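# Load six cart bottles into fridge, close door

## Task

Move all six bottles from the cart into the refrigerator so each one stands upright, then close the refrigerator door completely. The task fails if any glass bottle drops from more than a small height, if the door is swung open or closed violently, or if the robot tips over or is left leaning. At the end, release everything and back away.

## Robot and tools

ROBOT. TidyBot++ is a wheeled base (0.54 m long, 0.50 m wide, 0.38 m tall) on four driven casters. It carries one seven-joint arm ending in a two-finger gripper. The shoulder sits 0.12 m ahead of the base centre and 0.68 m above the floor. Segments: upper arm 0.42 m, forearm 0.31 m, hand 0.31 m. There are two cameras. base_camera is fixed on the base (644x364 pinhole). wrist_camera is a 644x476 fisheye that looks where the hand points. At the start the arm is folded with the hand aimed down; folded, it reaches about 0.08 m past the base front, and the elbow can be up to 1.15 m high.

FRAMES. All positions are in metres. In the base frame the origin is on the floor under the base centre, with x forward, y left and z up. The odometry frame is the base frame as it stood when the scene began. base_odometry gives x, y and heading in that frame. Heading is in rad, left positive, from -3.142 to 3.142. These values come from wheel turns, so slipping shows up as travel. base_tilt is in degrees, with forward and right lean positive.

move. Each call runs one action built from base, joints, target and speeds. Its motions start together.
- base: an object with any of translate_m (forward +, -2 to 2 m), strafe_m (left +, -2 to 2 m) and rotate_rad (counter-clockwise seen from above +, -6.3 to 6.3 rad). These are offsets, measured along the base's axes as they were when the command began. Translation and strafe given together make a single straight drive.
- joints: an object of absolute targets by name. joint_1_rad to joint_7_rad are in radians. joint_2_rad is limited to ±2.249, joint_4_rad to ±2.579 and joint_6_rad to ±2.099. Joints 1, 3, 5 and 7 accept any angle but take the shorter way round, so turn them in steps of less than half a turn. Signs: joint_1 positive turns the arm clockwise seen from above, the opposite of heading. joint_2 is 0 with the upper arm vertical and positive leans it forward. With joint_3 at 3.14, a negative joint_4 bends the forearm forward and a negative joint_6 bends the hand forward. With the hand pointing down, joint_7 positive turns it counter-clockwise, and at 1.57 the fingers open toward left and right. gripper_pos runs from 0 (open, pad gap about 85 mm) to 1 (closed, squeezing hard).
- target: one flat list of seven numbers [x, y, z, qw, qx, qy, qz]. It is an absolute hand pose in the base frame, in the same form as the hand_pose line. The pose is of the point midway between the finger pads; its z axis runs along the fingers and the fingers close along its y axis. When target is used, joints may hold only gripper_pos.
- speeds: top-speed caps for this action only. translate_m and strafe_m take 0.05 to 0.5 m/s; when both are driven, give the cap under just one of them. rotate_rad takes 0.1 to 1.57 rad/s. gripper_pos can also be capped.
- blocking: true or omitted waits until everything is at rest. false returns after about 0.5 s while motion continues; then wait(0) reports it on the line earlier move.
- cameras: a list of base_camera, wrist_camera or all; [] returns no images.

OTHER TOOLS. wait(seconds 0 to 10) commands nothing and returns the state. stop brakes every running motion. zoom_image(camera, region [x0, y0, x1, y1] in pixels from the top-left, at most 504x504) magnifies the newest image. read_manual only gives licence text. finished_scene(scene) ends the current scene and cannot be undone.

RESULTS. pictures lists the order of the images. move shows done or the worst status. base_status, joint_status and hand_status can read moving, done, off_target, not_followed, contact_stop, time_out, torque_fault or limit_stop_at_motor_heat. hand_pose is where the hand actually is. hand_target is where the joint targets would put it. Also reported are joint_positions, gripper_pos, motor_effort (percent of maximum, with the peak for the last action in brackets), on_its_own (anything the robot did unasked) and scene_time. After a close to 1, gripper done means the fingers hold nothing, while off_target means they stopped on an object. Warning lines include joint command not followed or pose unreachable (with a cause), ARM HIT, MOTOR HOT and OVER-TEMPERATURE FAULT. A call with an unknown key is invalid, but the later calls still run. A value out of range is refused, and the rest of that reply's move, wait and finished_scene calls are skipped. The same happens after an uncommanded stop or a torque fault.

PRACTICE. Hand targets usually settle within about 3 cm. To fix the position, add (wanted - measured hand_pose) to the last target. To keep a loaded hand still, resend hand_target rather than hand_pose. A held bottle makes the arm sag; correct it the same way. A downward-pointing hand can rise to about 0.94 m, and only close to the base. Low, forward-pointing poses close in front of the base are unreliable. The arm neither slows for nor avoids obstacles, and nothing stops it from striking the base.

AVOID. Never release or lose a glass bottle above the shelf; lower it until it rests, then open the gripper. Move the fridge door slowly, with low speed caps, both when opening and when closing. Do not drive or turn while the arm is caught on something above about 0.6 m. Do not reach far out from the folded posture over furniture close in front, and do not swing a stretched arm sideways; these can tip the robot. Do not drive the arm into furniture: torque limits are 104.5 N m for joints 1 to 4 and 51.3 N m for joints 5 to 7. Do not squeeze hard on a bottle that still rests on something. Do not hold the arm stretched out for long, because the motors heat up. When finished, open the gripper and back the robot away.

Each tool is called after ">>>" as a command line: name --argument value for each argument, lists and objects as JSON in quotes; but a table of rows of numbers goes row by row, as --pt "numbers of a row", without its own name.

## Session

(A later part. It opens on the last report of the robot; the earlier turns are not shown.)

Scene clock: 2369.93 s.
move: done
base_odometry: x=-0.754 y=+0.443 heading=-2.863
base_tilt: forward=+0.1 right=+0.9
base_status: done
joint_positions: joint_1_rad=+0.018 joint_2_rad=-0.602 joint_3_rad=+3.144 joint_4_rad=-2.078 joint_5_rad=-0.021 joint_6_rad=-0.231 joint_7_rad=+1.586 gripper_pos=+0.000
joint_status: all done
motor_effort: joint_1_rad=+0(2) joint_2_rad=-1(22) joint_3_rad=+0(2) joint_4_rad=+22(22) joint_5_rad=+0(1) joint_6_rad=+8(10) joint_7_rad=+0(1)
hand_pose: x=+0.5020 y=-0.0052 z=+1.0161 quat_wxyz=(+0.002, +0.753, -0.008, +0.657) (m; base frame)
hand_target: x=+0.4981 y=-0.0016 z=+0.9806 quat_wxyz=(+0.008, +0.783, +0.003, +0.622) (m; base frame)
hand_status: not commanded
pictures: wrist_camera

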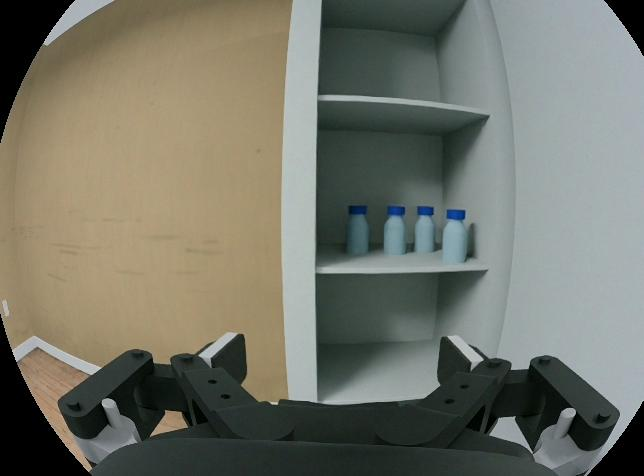

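>>> move --base '{"translate_m": -0.021, "strafe_m": -0.074, "rotate_rad": -2.35}' --speeds '{"rotate_rad": 1.2}'

Scene clock: 2385.70 s.
move: done
base_odometry: x=-0.754 y=+0.520 heading=+1.071
base_tilt: forward=+0.2 right=+0.8
base_status: done
joint_positions: joint_1_rad=+0.013 joint_2_rad=-0.602 joint_3_rad=+3.144 joint_4_rad=-2.079 joint_5_rad=-0.021 joint_6_rad=-0.231 joint_7_rad=+1.586 gripper_pos=+0.000
joint_status: not commanded
motor_effort: joint_1_rad=+0(1) joint_2_rad=-1(2) joint_3_rad=+1(3) joint_4_rad=+22(22) joint_5_rad=-1(1) joint_6_rad=+8(9) joint_7_rad=-1(1)
hand_pose: x=+0.5020 y=-0.0033 z=+1.0157 quat_wxyz=(+0.001, +0.754, -0.006, +0.657) (m; base frame)
hand_target: x=+0.4981 y=-0.0016 z=+0.9806 quat_wxyz=(+0.008, +0.783, +0.003, +0.622) (m; base frame)
hand_status: not commanded
pictures: base_camera, wrist_camera

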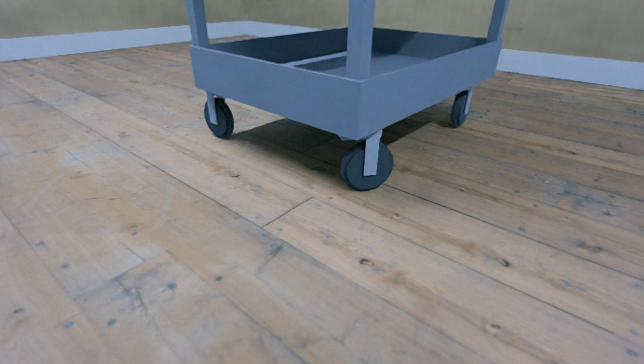

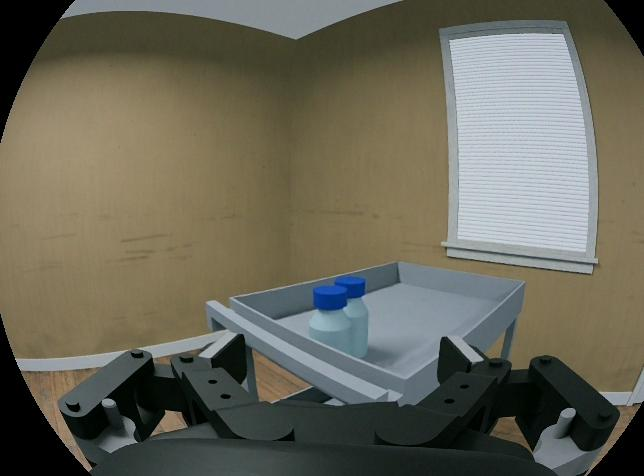

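>>> zoom_image --camera "wrist_camera" --region '[260, 240, 440, 380]'

Scaled by 2.800.

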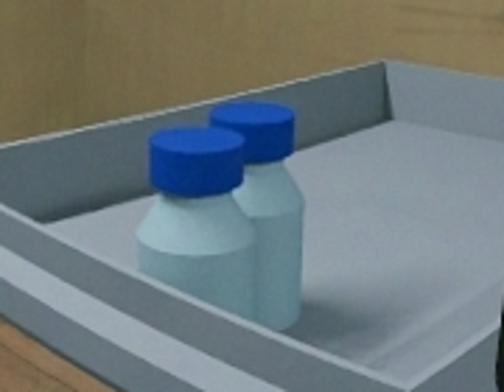

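>>> move --base '{"translate_m": 0.076, "strafe_m": 0.201, "rotate_rad": -0.221}' --joints '{"joint_1_rad": 0.0, "joint_2_rad": -0.1, "joint_4_rad": -1.9, "joint_6_rad": 0.0, "gripper_pos": 0.0}' --cameras '["wrist_camera"]'

Scene clock: 2475.57 s.
move: done
base_odometry: x=-0.894 y=+0.683 heading=+0.849
base_tilt: forward=+0.3 right=+0.9
base_status: done
joint_positions: joint_1_rad=+0.010 joint_2_rad=-0.111 joint_3_rad=+3.144 joint_4_rad=-1.904 joint_5_rad=-0.021 joint_6_rad=-0.061 joint_7_rad=+1.586 gripper_pos=+0.000
joint_status: all done
motor_effort: joint_1_rad=+0(2) joint_2_rad=-17(19) joint_3_rad=+0(3) joint_4_rad=+21(22) joint_5_rad=+0(1) joint_6_rad=+8(10) joint_7_rad=+0(1)
hand_pose: x=+0.6778 y=-0.0050 z=+0.9437 quat_wxyz=(+0.001, +0.800, -0.007, +0.600) (m; base frame)
hand_target: x=+0.6863 y=+0.0013 z=+0.9583 quat_wxyz=(+0.005, +0.783, +0.006, +0.622) (m; base frame)
hand_status: not commanded
pictures: wrist_camera

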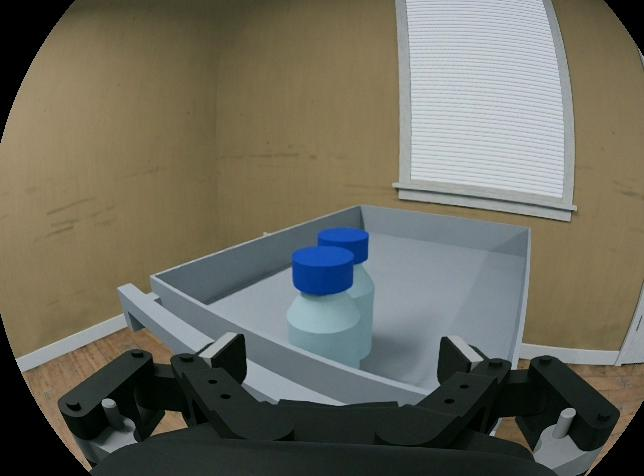

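>>> move --base '{"translate_m": 0.1, "strafe_m": 0.016}' --speeds '{"translate_m": 0.25}' --cameras '[]'

>>> move --joints '{"joint_2_rad": -0.08, "joint_4_rad": -2.012, "joint_6_rad": 0.135}' --cameras '["wrist_camera"]'

Scene clock: 2488.83 s.
move: done
base_odometry: x=-0.840 y=+0.769 heading=+0.849
base_tilt: forward=+0.2 right=+0.8
base_status: done
joint_positions: joint_1_rad=+0.010 joint_2_rad=-0.100 joint_3_rad=+3.144 joint_4_rad=-1.900 joint_5_rad=-0.021 joint_6_rad=-0.057 joint_7_rad=+1.586 gripper_pos=+0.000
joint_status: not commanded
motor_effort: joint_1_rad=+0(1) joint_2_rad=-18(21) joint_3_rad=+0(1) joint_4_rad=+21(23) joint_5_rad=+0(1) joint_6_rad=+8(9) joint_7_rad=+0(1)
hand_pose: x=+0.6818 y=-0.0051 z=+0.9414 quat_wxyz=(+0.001, +0.801, -0.007, +0.599) (m; base frame)
hand_target: x=+0.6863 y=+0.0013 z=+0.9583 quat_wxyz=(+0.005, +0.783, +0.006, +0.622) (m; base frame)
hand_status: not commanded
pictures: none
No camera images: "cameras" was empty.

Scene clock: 2490.10 s.
move: done
base_odometry: x=-0.840 y=+0.769 heading=+0.849
base_tilt: forward=+0.3 right=+0.8
base_status: not commanded
joint_positions: joint_1_rad=+0.010 joint_2_rad=-0.095 joint_3_rad=+3.144 joint_4_rad=-1.996 joint_5_rad=-0.021 joint_6_rad=+0.075 joint_7_rad=+1.586 gripper_pos=+0.000
joint_status: all done
motor_effort: joint_1_rad=+0(0) joint_2_rad=-18(19) joint_3_rad=+0(1) joint_4_rad=+21(22) joint_5_rad=+0(1) joint_6_rad=+8(9) joint_7_rad=+0(1)
hand_pose: x=+0.6777 y=-0.0059 z=+0.9196 quat_wxyz=(+0.002, +0.792, -0.008, +0.611) (m; base frame)
hand_target: x=+0.6828 y=+0.0027 z=+0.9203 quat_wxyz=(+0.003, +0.782, +0.008, +0.623) (m; base frame)
hand_status: not commanded
pictures: wrist_camera

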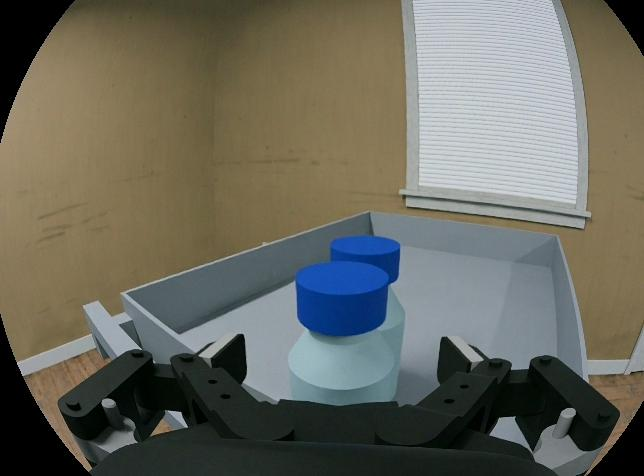

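>>> move --base '{"translate_m": 0.04}' --speeds '{"translate_m": 0.15}' --joints '{"joint_2_rad": -0.086, "joint_4_rad": -2.066, "joint_6_rad": 0.185}' --cameras '["wrist_camera"]'

Scene clock: 2500.93 s.
move: done
base_odometry: x=-0.814 y=+0.799 heading=+0.850
base_tilt: forward=+0.2 right=+0.8
base_status: done
joint_positions: joint_1_rad=+0.010 joint_2_rad=-0.084 joint_3_rad=+3.144 joint_4_rad=-2.046 joint_5_rad=-0.021 joint_6_rad=+0.129 joint_7_rad=+1.586 gripper_pos=+0.000
joint_status: all done
motor_effort: joint_1_rad=+0(1) joint_2_rad=-18(22) joint_3_rad=+0(1) joint_4_rad=+21(22) joint_5_rad=+0(1) joint_6_rad=+9(9) joint_7_rad=+0(1)
hand_pose: x=+0.6748 y=-0.0062 z=+0.9006 quat_wxyz=(+0.003, +0.793, -0.008, +0.609) (m; base frame)
hand_target: x=+0.6748 y=+0.0032 z=+0.9067 quat_wxyz=(+0.003, +0.782, +0.008, +0.624) (m; base frame)
hand_status: not commanded
pictures: wrist_camera

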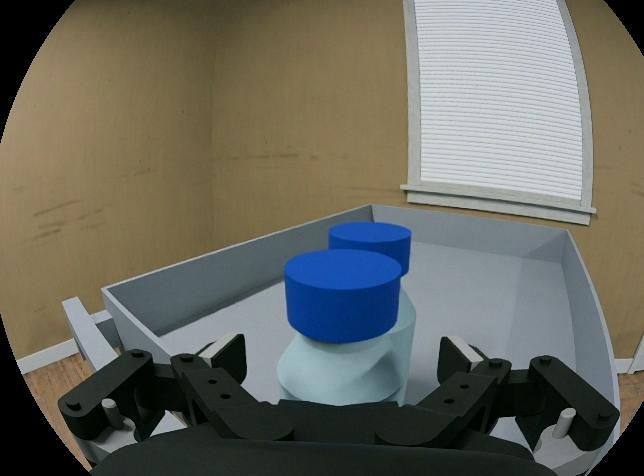

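>>> move --base '{"translate_m": 0.035}' --speeds '{"translate_m": 0.15}' --cameras '["wrist_camera"]'

>>> move --joints '{"gripper_pos": 0.5}' --cameras '["wrist_camera"]'

Scene clock: 2508.27 s.
move: done
base_odometry: x=-0.791 y=+0.825 heading=+0.850
base_tilt: forward=+0.2 right=+0.9
base_status: done
joint_positions: joint_1_rad=+0.010 joint_2_rad=-0.083 joint_3_rad=+3.144 joint_4_rad=-2.050 joint_5_rad=-0.021 joint_6_rad=+0.131 joint_7_rad=+1.586 gripper_pos=+0.000
joint_status: not commanded
motor_effort: joint_1_rad=+1(1) joint_2_rad=-18(22) joint_3_rad=-1(1) joint_4_rad=+20(21) joint_5_rad=+0(1) joint_6_rad=+9(9) joint_7_rad=+0(1)
hand_pose: x=+0.6745 y=-0.0062 z=+0.8981 quat_wxyz=(+0.003, +0.794, -0.008, +0.607) (m; base frame)
hand_target: x=+0.6748 y=+0.0032 z=+0.9067 quat_wxyz=(+0.003, +0.782, +0.008, +0.624) (m; base frame)
hand_status: not commanded
pictures: wrist_camera

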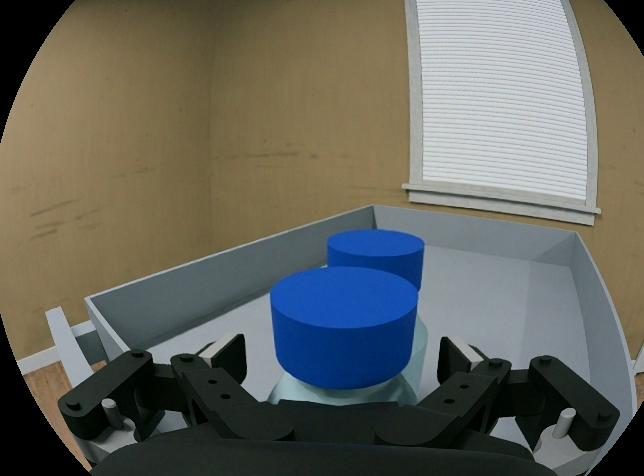

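Scene clock: 2509.10 s.
move: off_target
base_odometry: x=-0.791 y=+0.825 heading=+0.850
base_tilt: forward=+0.3 right=+0.9
base_status: not commanded
joint_positions: joint_1_rad=+0.010 joint_2_rad=-0.084 joint_3_rad=+3.144 joint_4_rad=-2.050 joint_5_rad=-0.021 joint_6_rad=+0.133 joint_7_rad=+1.586 gripper_pos=+0.446
joint_status: gripper_pos off_target (ended at +0.446, target +0.500)
motor_effort: joint_1_rad=-1(2) joint_2_rad=-18(18) joint_3_rad=-2(2) joint_4_rad=+20(21) joint_5_rad=-1(1) joint_6_rad=+8(9) joint_7_rad=+0(1)
hand_pose: x=+0.6744 y=-0.0062 z=+0.8990 quat_wxyz=(+0.003, +0.794, -0.008, +0.608) (m; base frame)
hand_target: x=+0.6748 y=+0.0032 z=+0.9067 quat_wxyz=(+0.003, +0.782, +0.008, +0.624) (m; base frame)
hand_status: not commanded
pictures: wrist_camera

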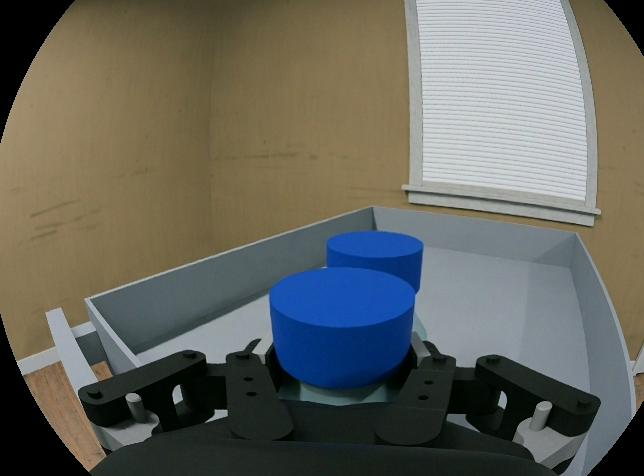

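>>> move --joints '{"joint_2_rad": -0.145, "joint_4_rad": -1.74, "joint_6_rad": -0.25, "gripper_pos": 0.62}' --cameras '["wrist_camera"]'

Scene clock: 2520.43 s.
move: off_target
base_odometry: x=-0.791 y=+0.825 heading=+0.850
base_tilt: forward=+0.2 right=+0.9
base_status: not commanded
joint_positions: joint_1_rad=+0.010 joint_2_rad=-0.118 joint_3_rad=+3.144 joint_4_rad=-1.763 joint_5_rad=-0.021 joint_6_rad=-0.201 joint_7_rad=+1.586 gripper_pos=+0.446
joint_status: gripper_pos off_target (ended at +0.446, target +0.620); the others done
motor_effort: joint_1_rad=+0(1) joint_2_rad=-22(25) joint_3_rad=-1(2) joint_4_rad=+27(28) joint_5_rad=+0(1) joint_6_rad=+12(14) joint_7_rad=-1(1)
hand_pose: x=+0.6826 y=-0.0042 z=+0.9917 quat_wxyz=(+0.000, +0.797, -0.006, +0.603) (m; base frame)
hand_target: x=+0.6721 y=-0.0011 z=+1.0063 quat_wxyz=(+0.008, +0.797, +0.004, +0.604) (m; base frame)
hand_status: not commanded
pictures: wrist_camera

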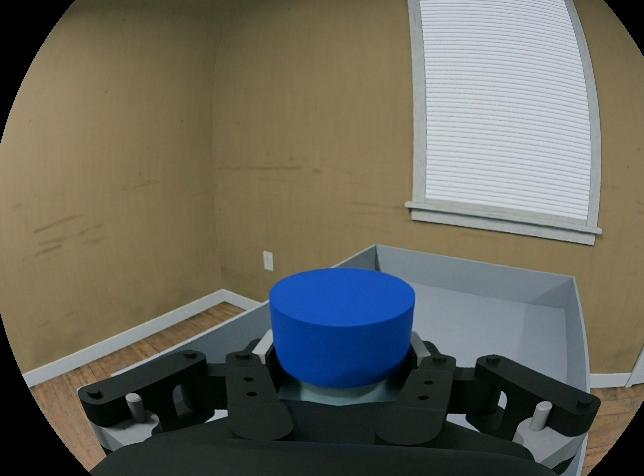

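>>> move --base '{"translate_m": -0.2}' --speeds '{"translate_m": 0.35}' --joints '{"joint_2_rad": -0.092, "joint_4_rad": -1.388, "joint_6_rad": -0.41, "gripper_pos": 0.65}' --cameras '["wrist_camera"]'

Scene clock: 2568.13 s.
move: off_target
base_odometry: x=-0.923 y=+0.675 heading=+0.850
base_tilt: forward=+0.1 right=+1.0
base_status: done
joint_positions: joint_1_rad=+0.008 joint_2_rad=-0.080 joint_3_rad=+3.144 joint_4_rad=-1.409 joint_5_rad=-0.021 joint_6_rad=-0.365 joint_7_rad=+1.586 gripper_pos=+0.446
joint_status: gripper_pos off_target (ended at +0.446, target +0.650); the others done
motor_effort: joint_1_rad=+0(5) joint_2_rad=-24(28) joint_3_rad=+0(6) joint_4_rad=+26(29) joint_5_rad=+0(1) joint_6_rad=+12(14) joint_7_rad=+0(1)
hand_pose: x=+0.6998 y=-0.0026 z=+1.1382 quat_wxyz=(-0.001, +0.749, -0.003, +0.662) (m; base frame)
hand_target: x=+0.6914 y=-0.0026 z=+1.1442 quat_wxyz=(+0.009, +0.753, +0.001, +0.658) (m; base frame)
hand_status: not commanded
pictures: wrist_camera

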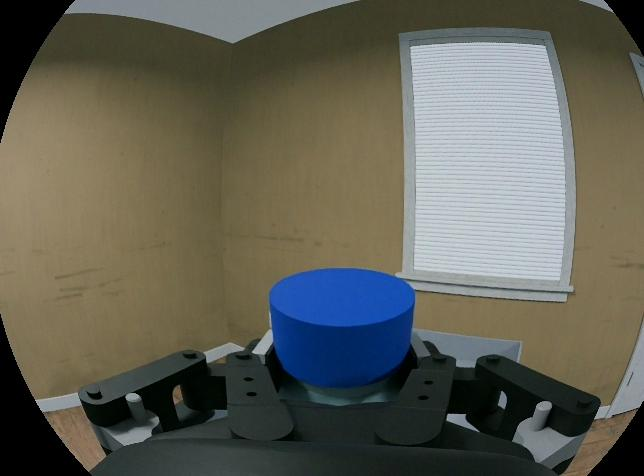

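>>> move --base '{"translate_m": -0.139, "strafe_m": -0.1434, "rotate_rad": -3.713}' --joints '{"joint_1_rad": 0.025}' --speeds '{"rotate_rad": 1.0}' --cameras '["wrist_camera"]'

Scene clock: 2581.10 s.
move: done
base_odometry: x=-0.907 y=+0.476 heading=-2.863
base_tilt: forward=+0.3 right=+0.9
base_status: done
joint_positions: joint_1_rad=+0.026 joint_2_rad=-0.074 joint_3_rad=+3.141 joint_4_rad=-1.409 joint_5_rad=-0.021 joint_6_rad=-0.366 joint_7_rad=+1.586 gripper_pos=+0.446
joint_status: all done
motor_effort: joint_1_rad=+0(5) joint_2_rad=-24(26) joint_3_rad=+0(4) joint_4_rad=+26(27) joint_5_rad=+0(1) joint_6_rad=+13(13) joint_7_rad=-1(1)
hand_pose: x=+0.7021 y=-0.0114 z=+1.1346 quat_wxyz=(+0.004, +0.751, -0.009, +0.660) (m; base frame)
hand_target: x=+0.6911 y=-0.0169 z=+1.1442 quat_wxyz=(+0.017, +0.753, -0.009, +0.658) (m; base frame)
hand_status: not commanded
pictures: wrist_camera

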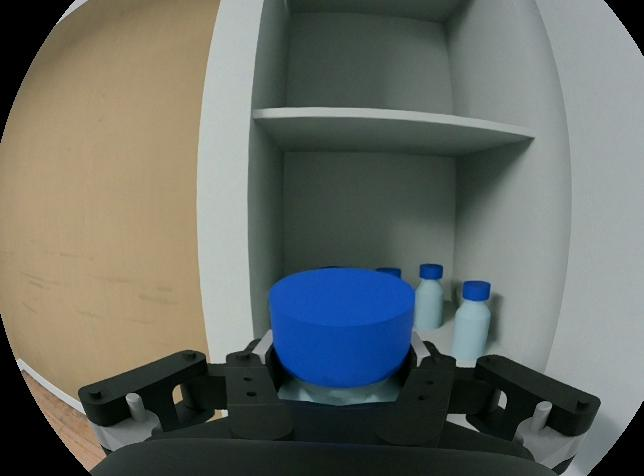

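>>> zoom_image --camera "wrist_camera" --region '[240, 230, 540, 380]'

Scaled by 1.680.

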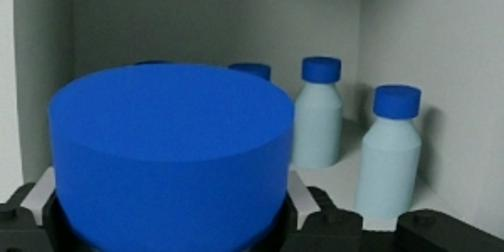

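>>> move --base '{"translate_m": 0.3}' --speeds '{"translate_m": 0.3}' --cameras '["wrist_camera"]'

Scene clock: 2609.73 s.
move: done
base_odometry: x=-1.196 y=+0.393 heading=-2.863
base_tilt: forward=+0.2 right=+0.8
base_status: done
joint_positions: joint_1_rad=+0.026 joint_2_rad=-0.069 joint_3_rad=+3.141 joint_4_rad=-1.409 joint_5_rad=-0.021 joint_6_rad=-0.368 joint_7_rad=+1.586 gripper_pos=+0.446
joint_status: not commanded
motor_effort: joint_1_rad=+0(1) joint_2_rad=-24(27) joint_3_rad=+0(2) joint_4_rad=+26(28) joint_5_rad=-1(1) joint_6_rad=+13(13) joint_7_rad=-1(1)
hand_pose: x=+0.7044 y=-0.0114 z=+1.1309 quat_wxyz=(+0.004, +0.754, -0.009, +0.657) (m; base frame)
hand_target: x=+0.6911 y=-0.0169 z=+1.1442 quat_wxyz=(+0.017, +0.753, -0.009, +0.658) (m; base frame)
hand_status: not commanded
pictures: wrist_camera

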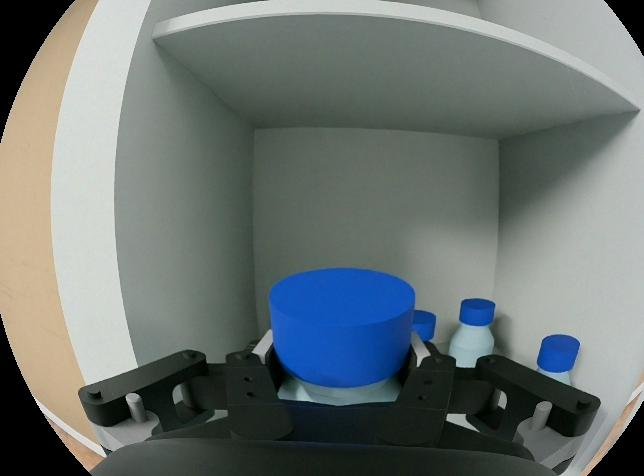

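>>> move --base '{"translate_m": 0.16}' --speeds '{"translate_m": 0.2}' --cameras '["wrist_camera"]'

>>> move --joints '{"joint_2_rad": -0.12, "joint_4_rad": -1.59, "joint_6_rad": -0.24}' --cameras '["wrist_camera"]'

Scene clock: 2617.23 s.
move: done
base_odometry: x=-1.350 y=+0.350 heading=-2.864
base_tilt: forward=+0.3 right=+0.8
base_status: done
joint_positions: joint_1_rad=+0.026 joint_2_rad=-0.068 joint_3_rad=+3.141 joint_4_rad=-1.408 joint_5_rad=-0.021 joint_6_rad=-0.369 joint_7_rad=+1.586 gripper_pos=+0.446
joint_status: not commanded
motor_effort: joint_1_rad=+0(1) joint_2_rad=-25(28) joint_3_rad=+0(2) joint_4_rad=+26(27) joint_5_rad=+0(1) joint_6_rad=+12(13) joint_7_rad=-1(1)
hand_pose: x=+0.7045 y=-0.0114 z=+1.1306 quat_wxyz=(+0.004, +0.754, -0.009, +0.657) (m; base frame)
hand_target: x=+0.6911 y=-0.0169 z=+1.1442 quat_wxyz=(+0.017, +0.753, -0.009, +0.658) (m; base frame)
hand_status: not commanded
pictures: wrist_camera

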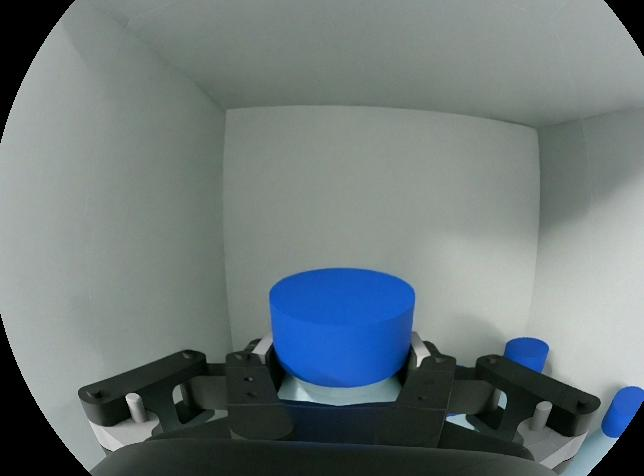

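Scene clock: 2618.40 s.
move: done
base_odometry: x=-1.350 y=+0.350 heading=-2.864
base_tilt: forward=+0.2 right=+0.8
base_status: not commanded
joint_positions: joint_1_rad=+0.026 joint_2_rad=-0.085 joint_3_rad=+3.141 joint_4_rad=-1.601 joint_5_rad=-0.021 joint_6_rad=-0.321 joint_7_rad=+1.586 gripper_pos=+0.446
joint_status: all done
motor_effort: joint_1_rad=+0(0) joint_2_rad=-23(26) joint_3_rad=+0(1) joint_4_rad=+26(29) joint_5_rad=-1(1) joint_6_rad=+12(13) joint_7_rad=+0(1)
hand_pose: x=+0.6975 y=-0.0116 z=+1.0359 quat_wxyz=(+0.004, +0.795, -0.010, +0.607) (m; base frame)
hand_target: x=+0.6895 y=-0.0153 z=+1.0880 quat_wxyz=(+0.016, +0.755, -0.006, +0.656) (m; base frame)
hand_status: not commanded
pictures: wrist_camera

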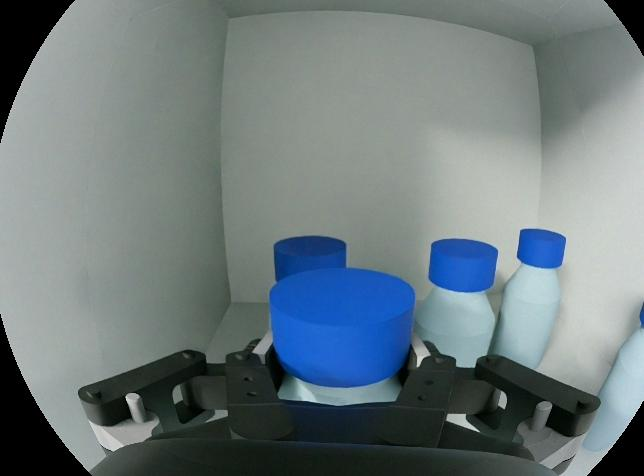

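>>> move --joints '{"joint_2_rad": -0.126, "joint_4_rad": -1.653, "joint_6_rad": -0.18}' --cameras '[]'

>>> move --joints '{"joint_2_rad": -0.128, "joint_4_rad": -1.674, "joint_6_rad": -0.16}' --cameras '[]'

>>> move --joints '{"joint_2_rad": -0.13, "joint_4_rad": -1.695, "joint_6_rad": -0.14}' --cameras '["wrist_camera"]'

Scene clock: 2626.07 s.
move: done
base_odometry: x=-1.350 y=+0.350 heading=-2.864
base_tilt: forward=+0.2 right=+0.9
base_status: not commanded
joint_positions: joint_1_rad=+0.026 joint_2_rad=-0.092 joint_3_rad=+3.141 joint_4_rad=-1.662 joint_5_rad=-0.021 joint_6_rad=-0.260 joint_7_rad=+1.586 gripper_pos=+0.446
joint_status: all done
motor_effort: joint_1_rad=+0(0) joint_2_rad=-23(25) joint_3_rad=+0(1) joint_4_rad=+27(28) joint_5_rad=-1(1) joint_6_rad=+12(13) joint_7_rad=+0(1)
hand_pose: x=+0.6954 y=-0.0119 z=+1.0218 quat_wxyz=(+0.004, +0.792, -0.011, +0.610) (m; base frame)
hand_target: x=+0.6884 y=-0.0147 z=+1.0707 quat_wxyz=(+0.016, +0.754, -0.005, +0.657) (m; base frame)
hand_status: not commanded
pictures: none
No camera images: "cameras" was empty.

Scene clock: 2626.67 s.
move: done
base_odometry: x=-1.350 y=+0.350 heading=-2.864
base_tilt: forward=+0.2 right=+0.9
base_status: not commanded
joint_positions: joint_1_rad=+0.026 joint_2_rad=-0.094 joint_3_rad=+3.141 joint_4_rad=-1.681 joint_5_rad=-0.021 joint_6_rad=-0.238 joint_7_rad=+1.586 gripper_pos=+0.446
joint_status: all done
motor_effort: joint_1_rad=+0(0) joint_2_rad=-23(24) joint_3_rad=+0(1) joint_4_rad=+27(28) joint_5_rad=-1(1) joint_6_rad=+12(13) joint_7_rad=+0(1)
hand_pose: x=+0.6949 y=-0.0120 z=+1.0174 quat_wxyz=(+0.004, +0.791, -0.011, +0.612) (m; base frame)
hand_target: x=+0.6878 y=-0.0145 z=+1.0650 quat_wxyz=(+0.015, +0.753, -0.005, +0.658) (m; base frame)
hand_status: not commanded
pictures: none
No camera images: "cameras" was empty.

Scene clock: 2627.27 s.
move: done
base_odometry: x=-1.350 y=+0.350 heading=-2.864
base_tilt: forward=+0.2 right=+0.9
base_status: not commanded
joint_positions: joint_1_rad=+0.026 joint_2_rad=-0.096 joint_3_rad=+3.141 joint_4_rad=-1.700 joint_5_rad=-0.021 joint_6_rad=-0.217 joint_7_rad=+1.586 gripper_pos=+0.446
joint_status: all done
motor_effort: joint_1_rad=+0(1) joint_2_rad=-23(24) joint_3_rad=-1(1) joint_4_rad=+26(27) joint_5_rad=+0(1) joint_6_rad=+12(12) joint_7_rad=+0(1)
hand_pose: x=+0.6944 y=-0.0121 z=+1.0131 quat_wxyz=(+0.005, +0.790, -0.011, +0.613) (m; base frame)
hand_target: x=+0.6871 y=-0.0143 z=+1.0592 quat_wxyz=(+0.015, +0.753, -0.005, +0.658) (m; base frame)
hand_status: not commanded
pictures: wrist_camera

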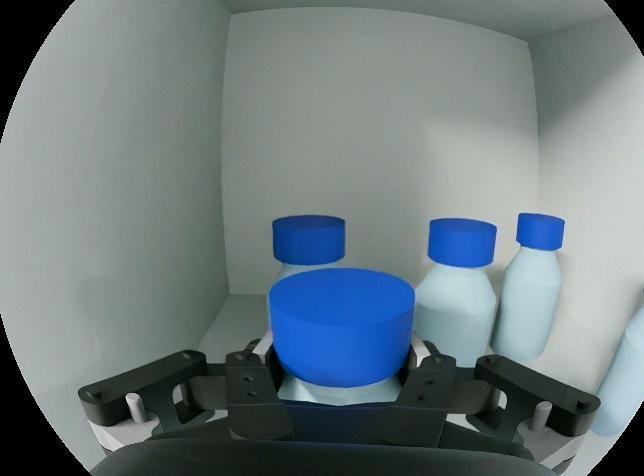

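>>> move --joints '{"joint_2_rad": -0.132, "joint_4_rad": -1.712, "joint_6_rad": -0.124}' --cameras '[]'

>>> move --joints '{"joint_2_rad": -0.134, "joint_4_rad": -1.73, "joint_6_rad": -0.108}' --cameras '[]'

Scene clock: 2632.47 s.
move: done
base_odometry: x=-1.350 y=+0.350 heading=-2.864
base_tilt: forward=+0.1 right=+0.7
base_status: not commanded
joint_positions: joint_1_rad=+0.026 joint_2_rad=-0.100 joint_3_rad=+3.141 joint_4_rad=-1.713 joint_5_rad=-0.021 joint_6_rad=-0.198 joint_7_rad=+1.586 gripper_pos=+0.446
joint_status: all done
motor_effort: joint_1_rad=+0(1) joint_2_rad=-22(24) joint_3_rad=+0(1) joint_4_rad=+26(27) joint_5_rad=-1(1) joint_6_rad=+12(13) joint_7_rad=+0(0)
hand_pose: x=+0.6932 y=-0.0122 z=+1.0134 quat_wxyz=(+0.005, +0.786, -0.011, +0.617) (m; base frame)
hand_target: x=+0.6863 y=-0.0141 z=+1.0547 quat_wxyz=(+0.015, +0.753, -0.005, +0.658) (m; base frame)
hand_status: not commanded
pictures: none
No camera images: "cameras" was empty.

Scene clock: 2633.03 s.
move: done
base_odometry: x=-1.350 y=+0.350 heading=-2.864
base_tilt: forward=+0.2 right=+0.8
base_status: not commanded
joint_positions: joint_1_rad=+0.026 joint_2_rad=-0.105 joint_3_rad=+3.141 joint_4_rad=-1.727 joint_5_rad=-0.021 joint_6_rad=-0.178 joint_7_rad=+1.586 gripper_pos=+0.446
joint_status: all done
motor_effort: joint_1_rad=+0(1) joint_2_rad=-22(22) joint_3_rad=+0(1) joint_4_rad=+25(26) joint_5_rad=-1(1) joint_6_rad=+11(12) joint_7_rad=+0(1)
hand_pose: x=+0.6919 y=-0.0123 z=+1.0137 quat_wxyz=(+0.005, +0.783, -0.011, +0.622) (m; base frame)
hand_target: x=+0.6854 y=-0.0139 z=+1.0495 quat_wxyz=(+0.015, +0.753, -0.005, +0.658) (m; base frame)
hand_status: not commanded
pictures: none
No camera images: "cameras" was empty.

>>> move --joints '{"joint_2_rad": -0.103, "joint_4_rad": -1.708, "joint_6_rad": -0.214}' --cameras '[]'

>>> move --joints '{"gripper_pos": 0.1}' --cameras '["wrist_camera"]'

Scene clock: 2638.60 s.
move: done
base_odometry: x=-1.350 y=+0.350 heading=-2.864
base_tilt: forward=+0.2 right=+0.9
base_status: not commanded
joint_positions: joint_1_rad=+0.026 joint_2_rad=-0.099 joint_3_rad=+3.141 joint_4_rad=-1.709 joint_5_rad=-0.021 joint_6_rad=-0.206 joint_7_rad=+1.586 gripper_pos=+0.446
joint_status: all done
motor_effort: joint_1_rad=-1(1) joint_2_rad=-21(22) joint_3_rad=-1(2) joint_4_rad=+25(25) joint_5_rad=-1(1) joint_6_rad=+10(12) joint_7_rad=+0(1)
hand_pose: x=+0.6933 y=-0.0122 z=+1.0131 quat_wxyz=(+0.005, +0.788, -0.011, +0.616) (m; base frame)
hand_target: x=+0.6915 y=-0.0151 z=+1.0131 quat_wxyz=(+0.015, +0.789, -0.006, +0.614) (m; base frame)
hand_status: not commanded
pictures: none
No camera images: "cameras" was empty.

Scene clock: 2639.43 s.
move: done
base_odometry: x=-1.350 y=+0.350 heading=-2.864
base_tilt: forward=+0.2 right=+0.8
base_status: not commanded
joint_positions: joint_1_rad=+0.026 joint_2_rad=-0.100 joint_3_rad=+3.141 joint_4_rad=-1.705 joint_5_rad=-0.021 joint_6_rad=-0.206 joint_7_rad=+1.586 gripper_pos=+0.100
joint_status: all done
motor_effort: joint_1_rad=+0(1) joint_2_rad=-18(21) joint_3_rad=-1(1) joint_4_rad=+22(24) joint_5_rad=-1(1) joint_6_rad=+8(10) joint_7_rad=+0(1)
hand_pose: x=+0.6933 y=-0.0122 z=+1.0162 quat_wxyz=(+0.005, +0.786, -0.011, +0.618) (m; base frame)
hand_target: x=+0.6915 y=-0.0151 z=+1.0131 quat_wxyz=(+0.015, +0.789, -0.006, +0.614) (m; base frame)
hand_status: not commanded
pictures: wrist_camera

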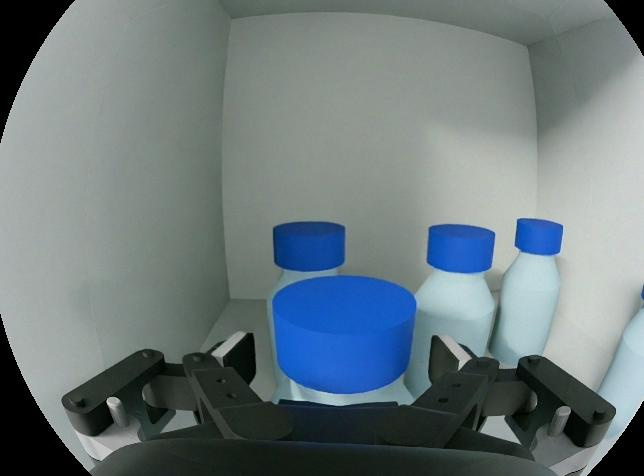

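>>> move --base '{"translate_m": -0.3, "strafe_m": 0.008}' --speeds '{"translate_m": 0.25}' --cameras '["wrist_camera"]'

>>> move --base '{"translate_m": -0.32}' --joints '{"joint_1_rad": 0.0, "joint_2_rad": -0.6, "joint_4_rad": -2.1, "joint_6_rad": -0.3, "gripper_pos": 0.0}' --speeds '{"translate_m": 0.4}' --cameras '["wrist_camera"]'

Scene clock: 2674.33 s.
move: done
base_odometry: x=-1.059 y=+0.424 heading=-2.864
base_tilt: forward=+0.2 right=+0.8
base_status: done
joint_positions: joint_1_rad=+0.027 joint_2_rad=-0.106 joint_3_rad=+3.141 joint_4_rad=-1.705 joint_5_rad=-0.021 joint_6_rad=-0.206 joint_7_rad=+1.586 gripper_pos=+0.100
joint_status: not commanded
motor_effort: joint_1_rad=+0(3) joint_2_rad=-18(23) joint_3_rad=+0(4) joint_4_rad=+22(23) joint_5_rad=-1(1) joint_6_rad=+8(9) joint_7_rad=+0(1)
hand_pose: x=+0.6914 y=-0.0122 z=+1.0194 quat_wxyz=(+0.005, +0.785, -0.011, +0.620) (m; base frame)
hand_target: x=+0.6915 y=-0.0151 z=+1.0131 quat_wxyz=(+0.015, +0.789, -0.006, +0.614) (m; base frame)
hand_status: not commanded
pictures: wrist_camera

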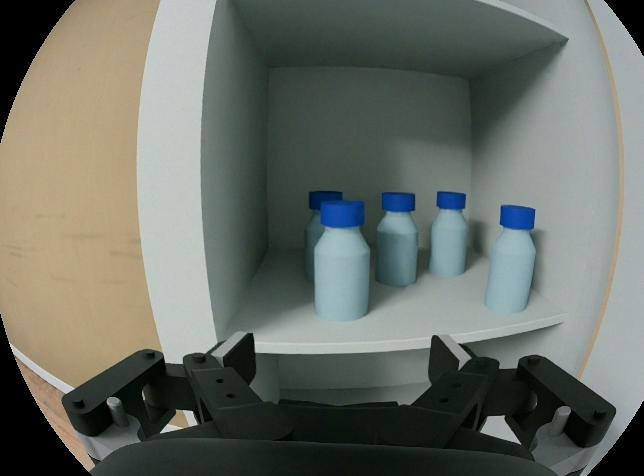

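Scene clock: 2676.27 s.
move: done
base_odometry: x=-0.751 y=+0.511 heading=-2.865
base_tilt: forward=+0.0 right=+0.8
base_status: done
joint_positions: joint_1_rad=+0.019 joint_2_rad=-0.601 joint_3_rad=+3.141 joint_4_rad=-2.079 joint_5_rad=-0.021 joint_6_rad=-0.231 joint_7_rad=+1.586 gripper_pos=+0.000
joint_status: all done
motor_effort: joint_1_rad=+0(1) joint_2_rad=-2(23) joint_3_rad=+0(1) joint_4_rad=+22(23) joint_5_rad=-1(1) joint_6_rad=+9(10) joint_7_rad=+0(1)
hand_pose: x=+0.5024 y=-0.0040 z=+1.0153 quat_wxyz=(+0.003, +0.754, -0.007, +0.657) (m; base frame)
hand_target: x=+0.4981 y=-0.0016 z=+0.9806 quat_wxyz=(+0.008, +0.783, +0.003, +0.622) (m; base frame)
hand_status: not commanded
pictures: wrist_camera

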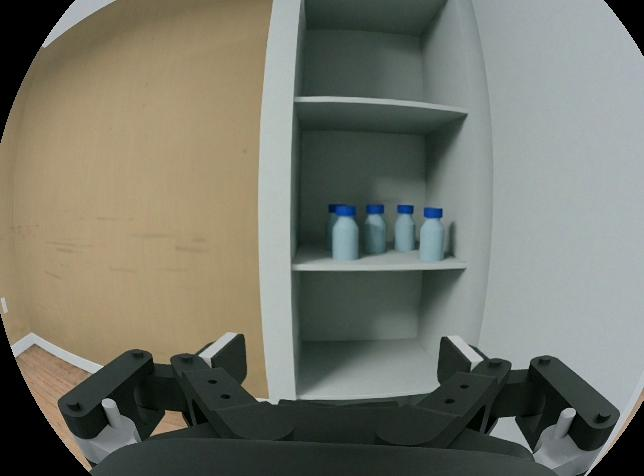

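>>> move --base '{"strafe_m": -0.05, "rotate_rad": -2.392}' --speeds '{"rotate_rad": 1.2}' --cameras '["wrist_camera"]'

Scene clock: 2685.83 s.
move: done
base_odometry: x=-0.764 y=+0.559 heading=+1.027
base_tilt: forward=+0.1 right=+0.9
base_status: done
joint_positions: joint_1_rad=+0.014 joint_2_rad=-0.601 joint_3_rad=+3.141 joint_4_rad=-2.079 joint_5_rad=-0.021 joint_6_rad=-0.231 joint_7_rad=+1.586 gripper_pos=+0.000
joint_status: not commanded
motor_effort: joint_1_rad=+0(1) joint_2_rad=-2(3) joint_3_rad=+1(3) joint_4_rad=+21(22) joint_5_rad=-1(1) joint_6_rad=+8(9) joint_7_rad=+0(1)
hand_pose: x=+0.5024 y=-0.0021 z=+1.0150 quat_wxyz=(+0.001, +0.754, -0.005, +0.657) (m; base frame)
hand_target: x=+0.4981 y=-0.0016 z=+0.9806 quat_wxyz=(+0.008, +0.783, +0.003, +0.622) (m; base frame)
hand_status: not commanded
pictures: wrist_camera

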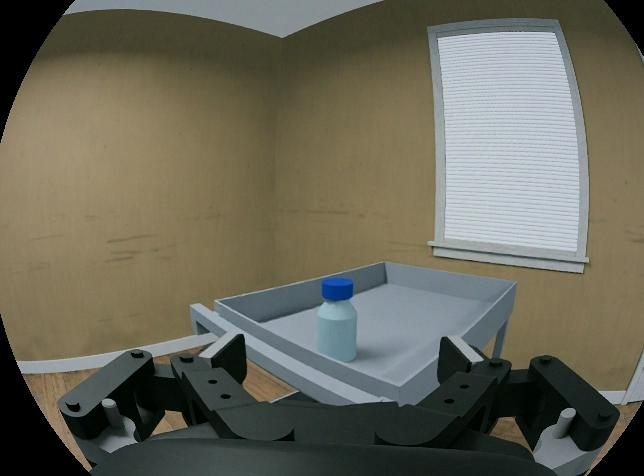

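>>> move --base '{"translate_m": 0.13, "strafe_m": 0.004}' --joints '{"joint_1_rad": 0.0, "joint_2_rad": 0.0, "joint_4_rad": -1.82, "joint_6_rad": 0.025, "gripper_pos": 0.0}' --speeds '{"translate_m": 0.3}' --cameras '["wrist_camera"]'

Scene clock: 2696.90 s.
move: done
base_odometry: x=-0.700 y=+0.673 heading=+1.026
base_tilt: forward=+0.2 right=+0.8
base_status: done
joint_positions: joint_1_rad=+0.013 joint_2_rad=-0.014 joint_3_rad=+3.141 joint_4_rad=-1.824 joint_5_rad=-0.021 joint_6_rad=-0.036 joint_7_rad=+1.586 gripper_pos=+0.000
joint_status: all done
motor_effort: joint_1_rad=+0(1) joint_2_rad=-21(22) joint_3_rad=+0(2) joint_4_rad=+21(22) joint_5_rad=-1(1) joint_6_rad=+8(10) joint_7_rad=+0(1)
hand_pose: x=+0.7181 y=-0.0062 z=+0.9436 quat_wxyz=(+0.002, +0.797, -0.007, +0.603) (m; base frame)
hand_target: x=+0.7271 y=+0.0016 z=+0.9558 quat_wxyz=(+0.005, +0.782, +0.007, +0.624) (m; base frame)
hand_status: not commanded
pictures: wrist_camera

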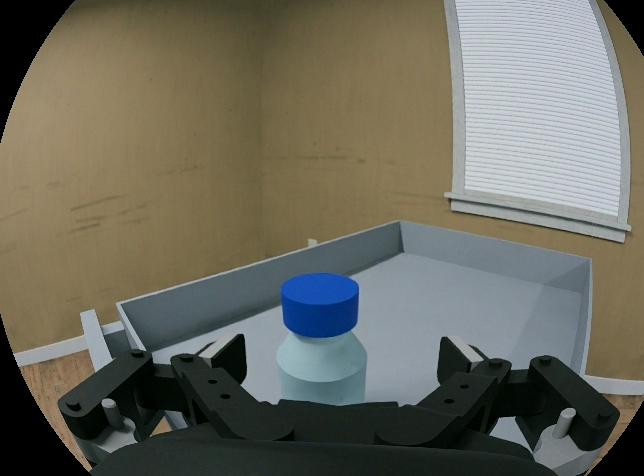

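>>> move --base '{"translate_m": 0.03, "strafe_m": 0.0135}' --joints '{"joint_2_rad": 0.05, "joint_4_rad": -1.935, "joint_6_rad": 0.175}' --speeds '{"translate_m": 0.2}' --cameras '["wrist_camera"]'

Scene clock: 2707.00 s.
move: done
base_odometry: x=-0.696 y=+0.706 heading=+1.026
base_tilt: forward=+0.2 right=+0.8
base_status: done
joint_positions: joint_1_rad=+0.011 joint_2_rad=+0.044 joint_3_rad=+3.141 joint_4_rad=-1.923 joint_5_rad=-0.021 joint_6_rad=+0.116 joint_7_rad=+1.586 gripper_pos=+0.000
joint_status: all done
motor_effort: joint_1_rad=+0(1) joint_2_rad=-23(25) joint_3_rad=-1(2) joint_4_rad=+20(22) joint_5_rad=-1(1) joint_6_rad=+8(10) joint_7_rad=+0(1)
hand_pose: x=+0.7267 y=-0.0061 z=+0.8949 quat_wxyz=(+0.003, +0.799, -0.007, +0.601) (m; base frame)
hand_target: x=+0.7302 y=+0.0031 z=+0.9017 quat_wxyz=(+0.003, +0.786, +0.008, +0.618) (m; base frame)
hand_status: not commanded
pictures: wrist_camera

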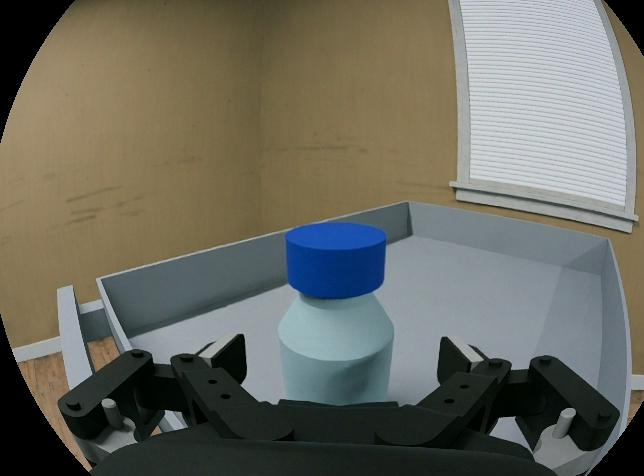

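>>> move --base '{"translate_m": 0.04, "strafe_m": 0.0026}' --joints '{"joint_2_rad": 0.048, "joint_4_rad": -1.893, "joint_6_rad": 0.135}' --speeds '{"translate_m": 0.15}' --cameras '["wrist_camera"]'

Scene clock: 2718.43 s.
move: done
base_odometry: x=-0.678 y=+0.742 heading=+1.026
base_tilt: forward=+0.2 right=+0.8
base_status: done
joint_positions: joint_1_rad=+0.011 joint_2_rad=+0.046 joint_3_rad=+3.141 joint_4_rad=-1.886 joint_5_rad=-0.021 joint_6_rad=+0.116 joint_7_rad=+1.586 gripper_pos=+0.000
joint_status: all done
motor_effort: joint_1_rad=+0(2) joint_2_rad=-22(26) joint_3_rad=+0(4) joint_4_rad=+21(22) joint_5_rad=+0(1) joint_6_rad=+9(9) joint_7_rad=+0(1)
hand_pose: x=+0.7344 y=-0.0061 z=+0.9153 quat_wxyz=(+0.003, +0.788, -0.007, +0.615) (m; base frame)
hand_target: x=+0.7350 y=+0.0027 z=+0.9158 quat_wxyz=(+0.003, +0.785, +0.008, +0.619) (m; base frame)
hand_status: not commanded
pictures: wrist_camera

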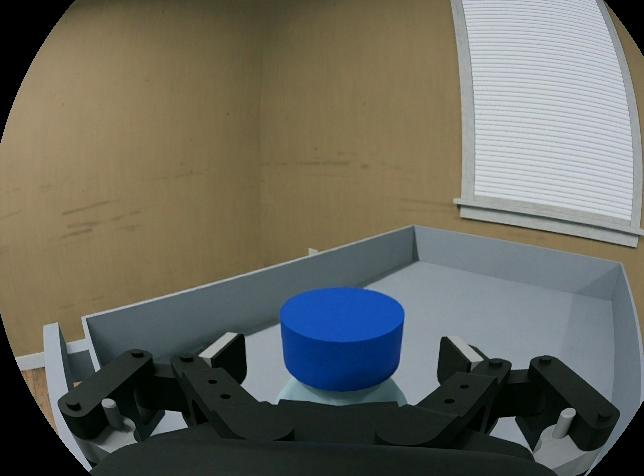

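>>> move --base '{"translate_m": 0.017}' --joints '{"joint_2_rad": 0.048, "joint_4_rad": -1.913, "joint_6_rad": 0.15}' --speeds '{"translate_m": 0.1}' --cameras '["wrist_camera"]'

>>> move --joints '{"gripper_pos": 0.5}' --cameras '["wrist_camera"]'

Scene clock: 2727.37 s.
move: done
base_odometry: x=-0.669 y=+0.756 heading=+1.027
base_tilt: forward=+0.2 right=+0.9
base_status: done
joint_positions: joint_1_rad=+0.011 joint_2_rad=+0.048 joint_3_rad=+3.141 joint_4_rad=-1.898 joint_5_rad=-0.021 joint_6_rad=+0.116 joint_7_rad=+1.586 gripper_pos=+0.000
joint_status: all done
motor_effort: joint_1_rad=+0(1) joint_2_rad=-23(27) joint_3_rad=+0(1) joint_4_rad=+20(21) joint_5_rad=-1(1) joint_6_rad=+8(9) joint_7_rad=+0(1)
hand_pose: x=+0.7326 y=-0.0061 z=+0.9069 quat_wxyz=(+0.003, +0.793, -0.007, +0.610) (m; base frame)
hand_target: x=+0.7323 y=+0.0028 z=+0.9084 quat_wxyz=(+0.003, +0.787, +0.008, +0.617) (m; base frame)
hand_status: not commanded
pictures: wrist_camera

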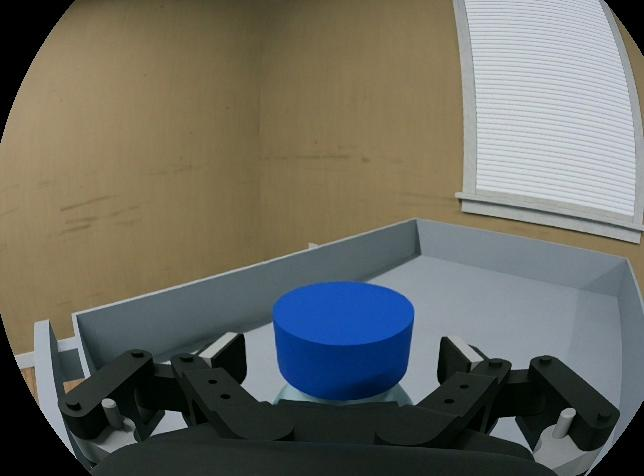

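Scene clock: 2728.20 s.
move: off_target
base_odometry: x=-0.669 y=+0.756 heading=+1.027
base_tilt: forward=+0.2 right=+0.8
base_status: not commanded
joint_positions: joint_1_rad=+0.011 joint_2_rad=+0.048 joint_3_rad=+3.141 joint_4_rad=-1.898 joint_5_rad=-0.021 joint_6_rad=+0.117 joint_7_rad=+1.586 gripper_pos=+0.439
joint_status: gripper_pos off_target (ended at +0.439, target +0.500)
motor_effort: joint_1_rad=+0(1) joint_2_rad=-22(23) joint_3_rad=-1(2) joint_4_rad=+20(21) joint_5_rad=+0(1) joint_6_rad=+8(9) joint_7_rad=+0(1)
hand_pose: x=+0.7325 y=-0.0061 z=+0.9072 quat_wxyz=(+0.003, +0.792, -0.007, +0.610) (m; base frame)
hand_target: x=+0.7323 y=+0.0028 z=+0.9084 quat_wxyz=(+0.003, +0.787, +0.008, +0.617) (m; base frame)
hand_status: not commanded
pictures: wrist_camera

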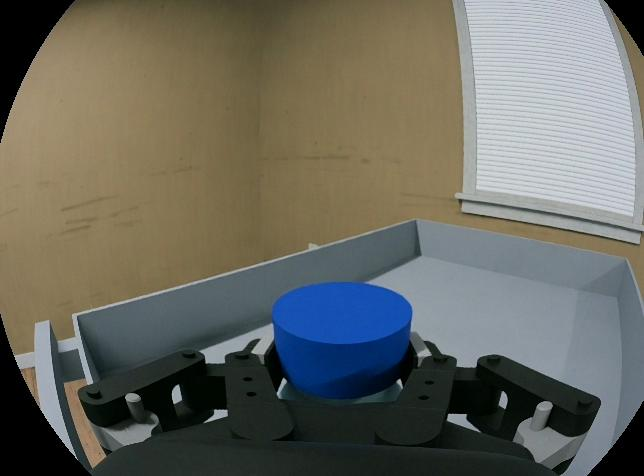

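>>> move --joints '{"joint_2_rad": -0.04, "joint_4_rad": -1.62, "joint_6_rad": -0.25, "gripper_pos": 0.65}' --cameras '["wrist_camera"]'

Scene clock: 2734.77 s.
move: off_target
base_odometry: x=-0.669 y=+0.756 heading=+1.027
base_tilt: forward=+0.2 right=+0.8
base_status: not commanded
joint_positions: joint_1_rad=+0.011 joint_2_rad=-0.023 joint_3_rad=+3.141 joint_4_rad=-1.633 joint_5_rad=-0.021 joint_6_rad=-0.196 joint_7_rad=+1.586 gripper_pos=+0.439
joint_status: gripper_pos off_target (ended at +0.439, target +0.650); the others done
motor_effort: joint_1_rad=+0(0) joint_2_rad=-25(29) joint_3_rad=+0(1) joint_4_rad=+26(27) joint_5_rad=+0(1) joint_6_rad=+12(12) joint_7_rad=+0(1)
hand_pose: x=+0.7260 y=-0.0040 z=+1.0177 quat_wxyz=(+0.000, +0.785, -0.005, +0.619) (m; base frame)
hand_target: x=+0.7174 y=-0.0011 z=+1.0196 quat_wxyz=(+0.008, +0.793, +0.004, +0.610) (m; base frame)
hand_status: not commanded
pictures: wrist_camera

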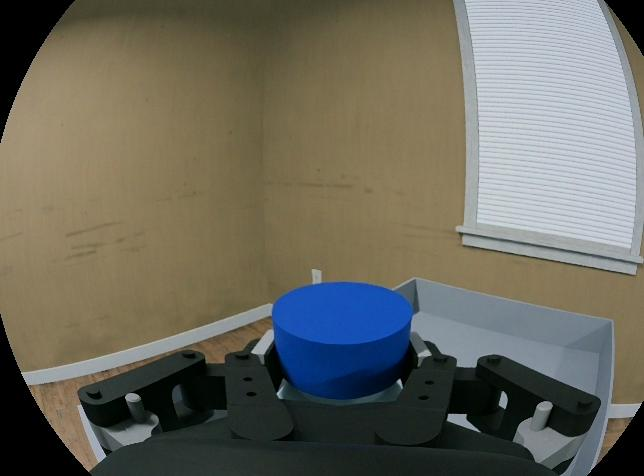

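>>> move --base '{"translate_m": -0.2}' --speeds '{"translate_m": 0.4}' --joints '{"joint_1_rad": 0.0, "joint_2_rad": -0.092, "joint_4_rad": -1.388, "joint_6_rad": -0.41, "gripper_pos": 0.65}' --cameras '["wrist_camera"]'

>>> move --base '{"translate_m": -0.1358, "strafe_m": 0.0874, "rotate_rad": -3.89}' --joints '{"joint_1_rad": 0.177}' --speeds '{"rotate_rad": 1.0}' --cameras '["wrist_camera"]'

Scene clock: 2767.63 s.
move: off_target
base_odometry: x=-0.773 y=+0.585 heading=+1.027
base_tilt: forward=+0.1 right=+0.9
base_status: done
joint_positions: joint_1_rad=+0.010 joint_2_rad=-0.085 joint_3_rad=+3.141 joint_4_rad=-1.404 joint_5_rad=-0.021 joint_6_rad=-0.358 joint_7_rad=+1.586 gripper_pos=+0.439
joint_status: gripper_pos off_target (ended at +0.439, target +0.650); the others done
motor_effort: joint_1_rad=+0(2) joint_2_rad=-22(29) joint_3_rad=-1(4) joint_4_rad=+25(28) joint_5_rad=-1(1) joint_6_rad=+11(13) joint_7_rad=+0(1)
hand_pose: x=+0.6972 y=-0.0019 z=+1.1468 quat_wxyz=(-0.001, +0.743, -0.003, +0.669) (m; base frame)
hand_target: x=+0.6913 y=-0.0026 z=+1.1442 quat_wxyz=(+0.009, +0.753, +0.001, +0.658) (m; base frame)
hand_status: not commanded
pictures: wrist_camera

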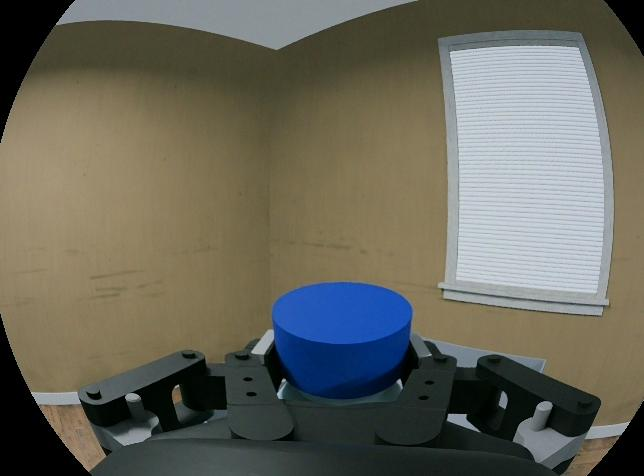

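Scene clock: 2772.57 s.
move: done
base_odometry: x=-0.918 y=+0.514 heading=-2.863
base_tilt: forward=+0.2 right=+0.9
base_status: done
joint_positions: joint_1_rad=+0.177 joint_2_rad=-0.078 joint_3_rad=+3.142 joint_4_rad=-1.403 joint_5_rad=-0.021 joint_6_rad=-0.360 joint_7_rad=+1.586 gripper_pos=+0.439
joint_status: all done
motor_effort: joint_1_rad=+1(4) joint_2_rad=-22(27) joint_3_rad=-1(4) joint_4_rad=+25(27) joint_5_rad=+0(1) joint_6_rad=+11(13) joint_7_rad=-1(1)
hand_pose: x=+0.6920 y=-0.0989 z=+1.1421 quat_wxyz=(+0.055, +0.744, -0.065, +0.663) (m; base frame)
hand_target: x=+0.6819 y=-0.1034 z=+1.1442 quat_wxyz=(+0.067, +0.750, -0.066, +0.654) (m; base frame)
hand_status: not commanded
pictures: wrist_camera

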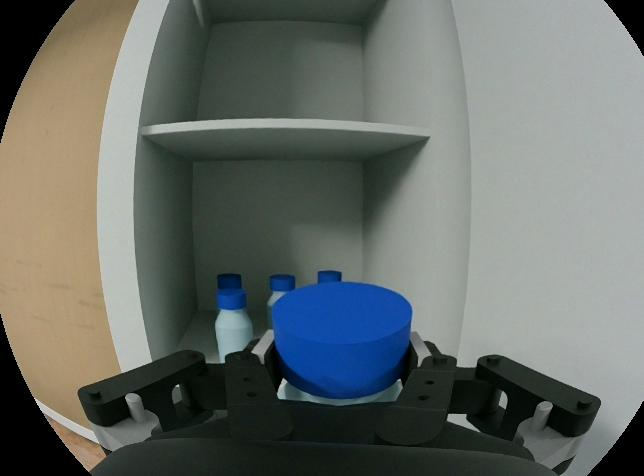

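>>> zoom_image --camera "wrist_camera" --region '[180, 240, 460, 380]'

Scaled by 1.800.

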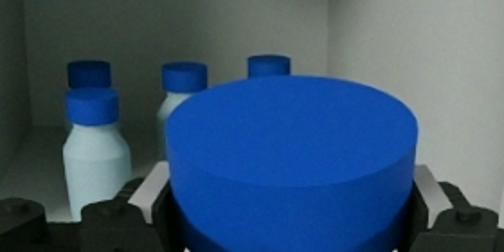

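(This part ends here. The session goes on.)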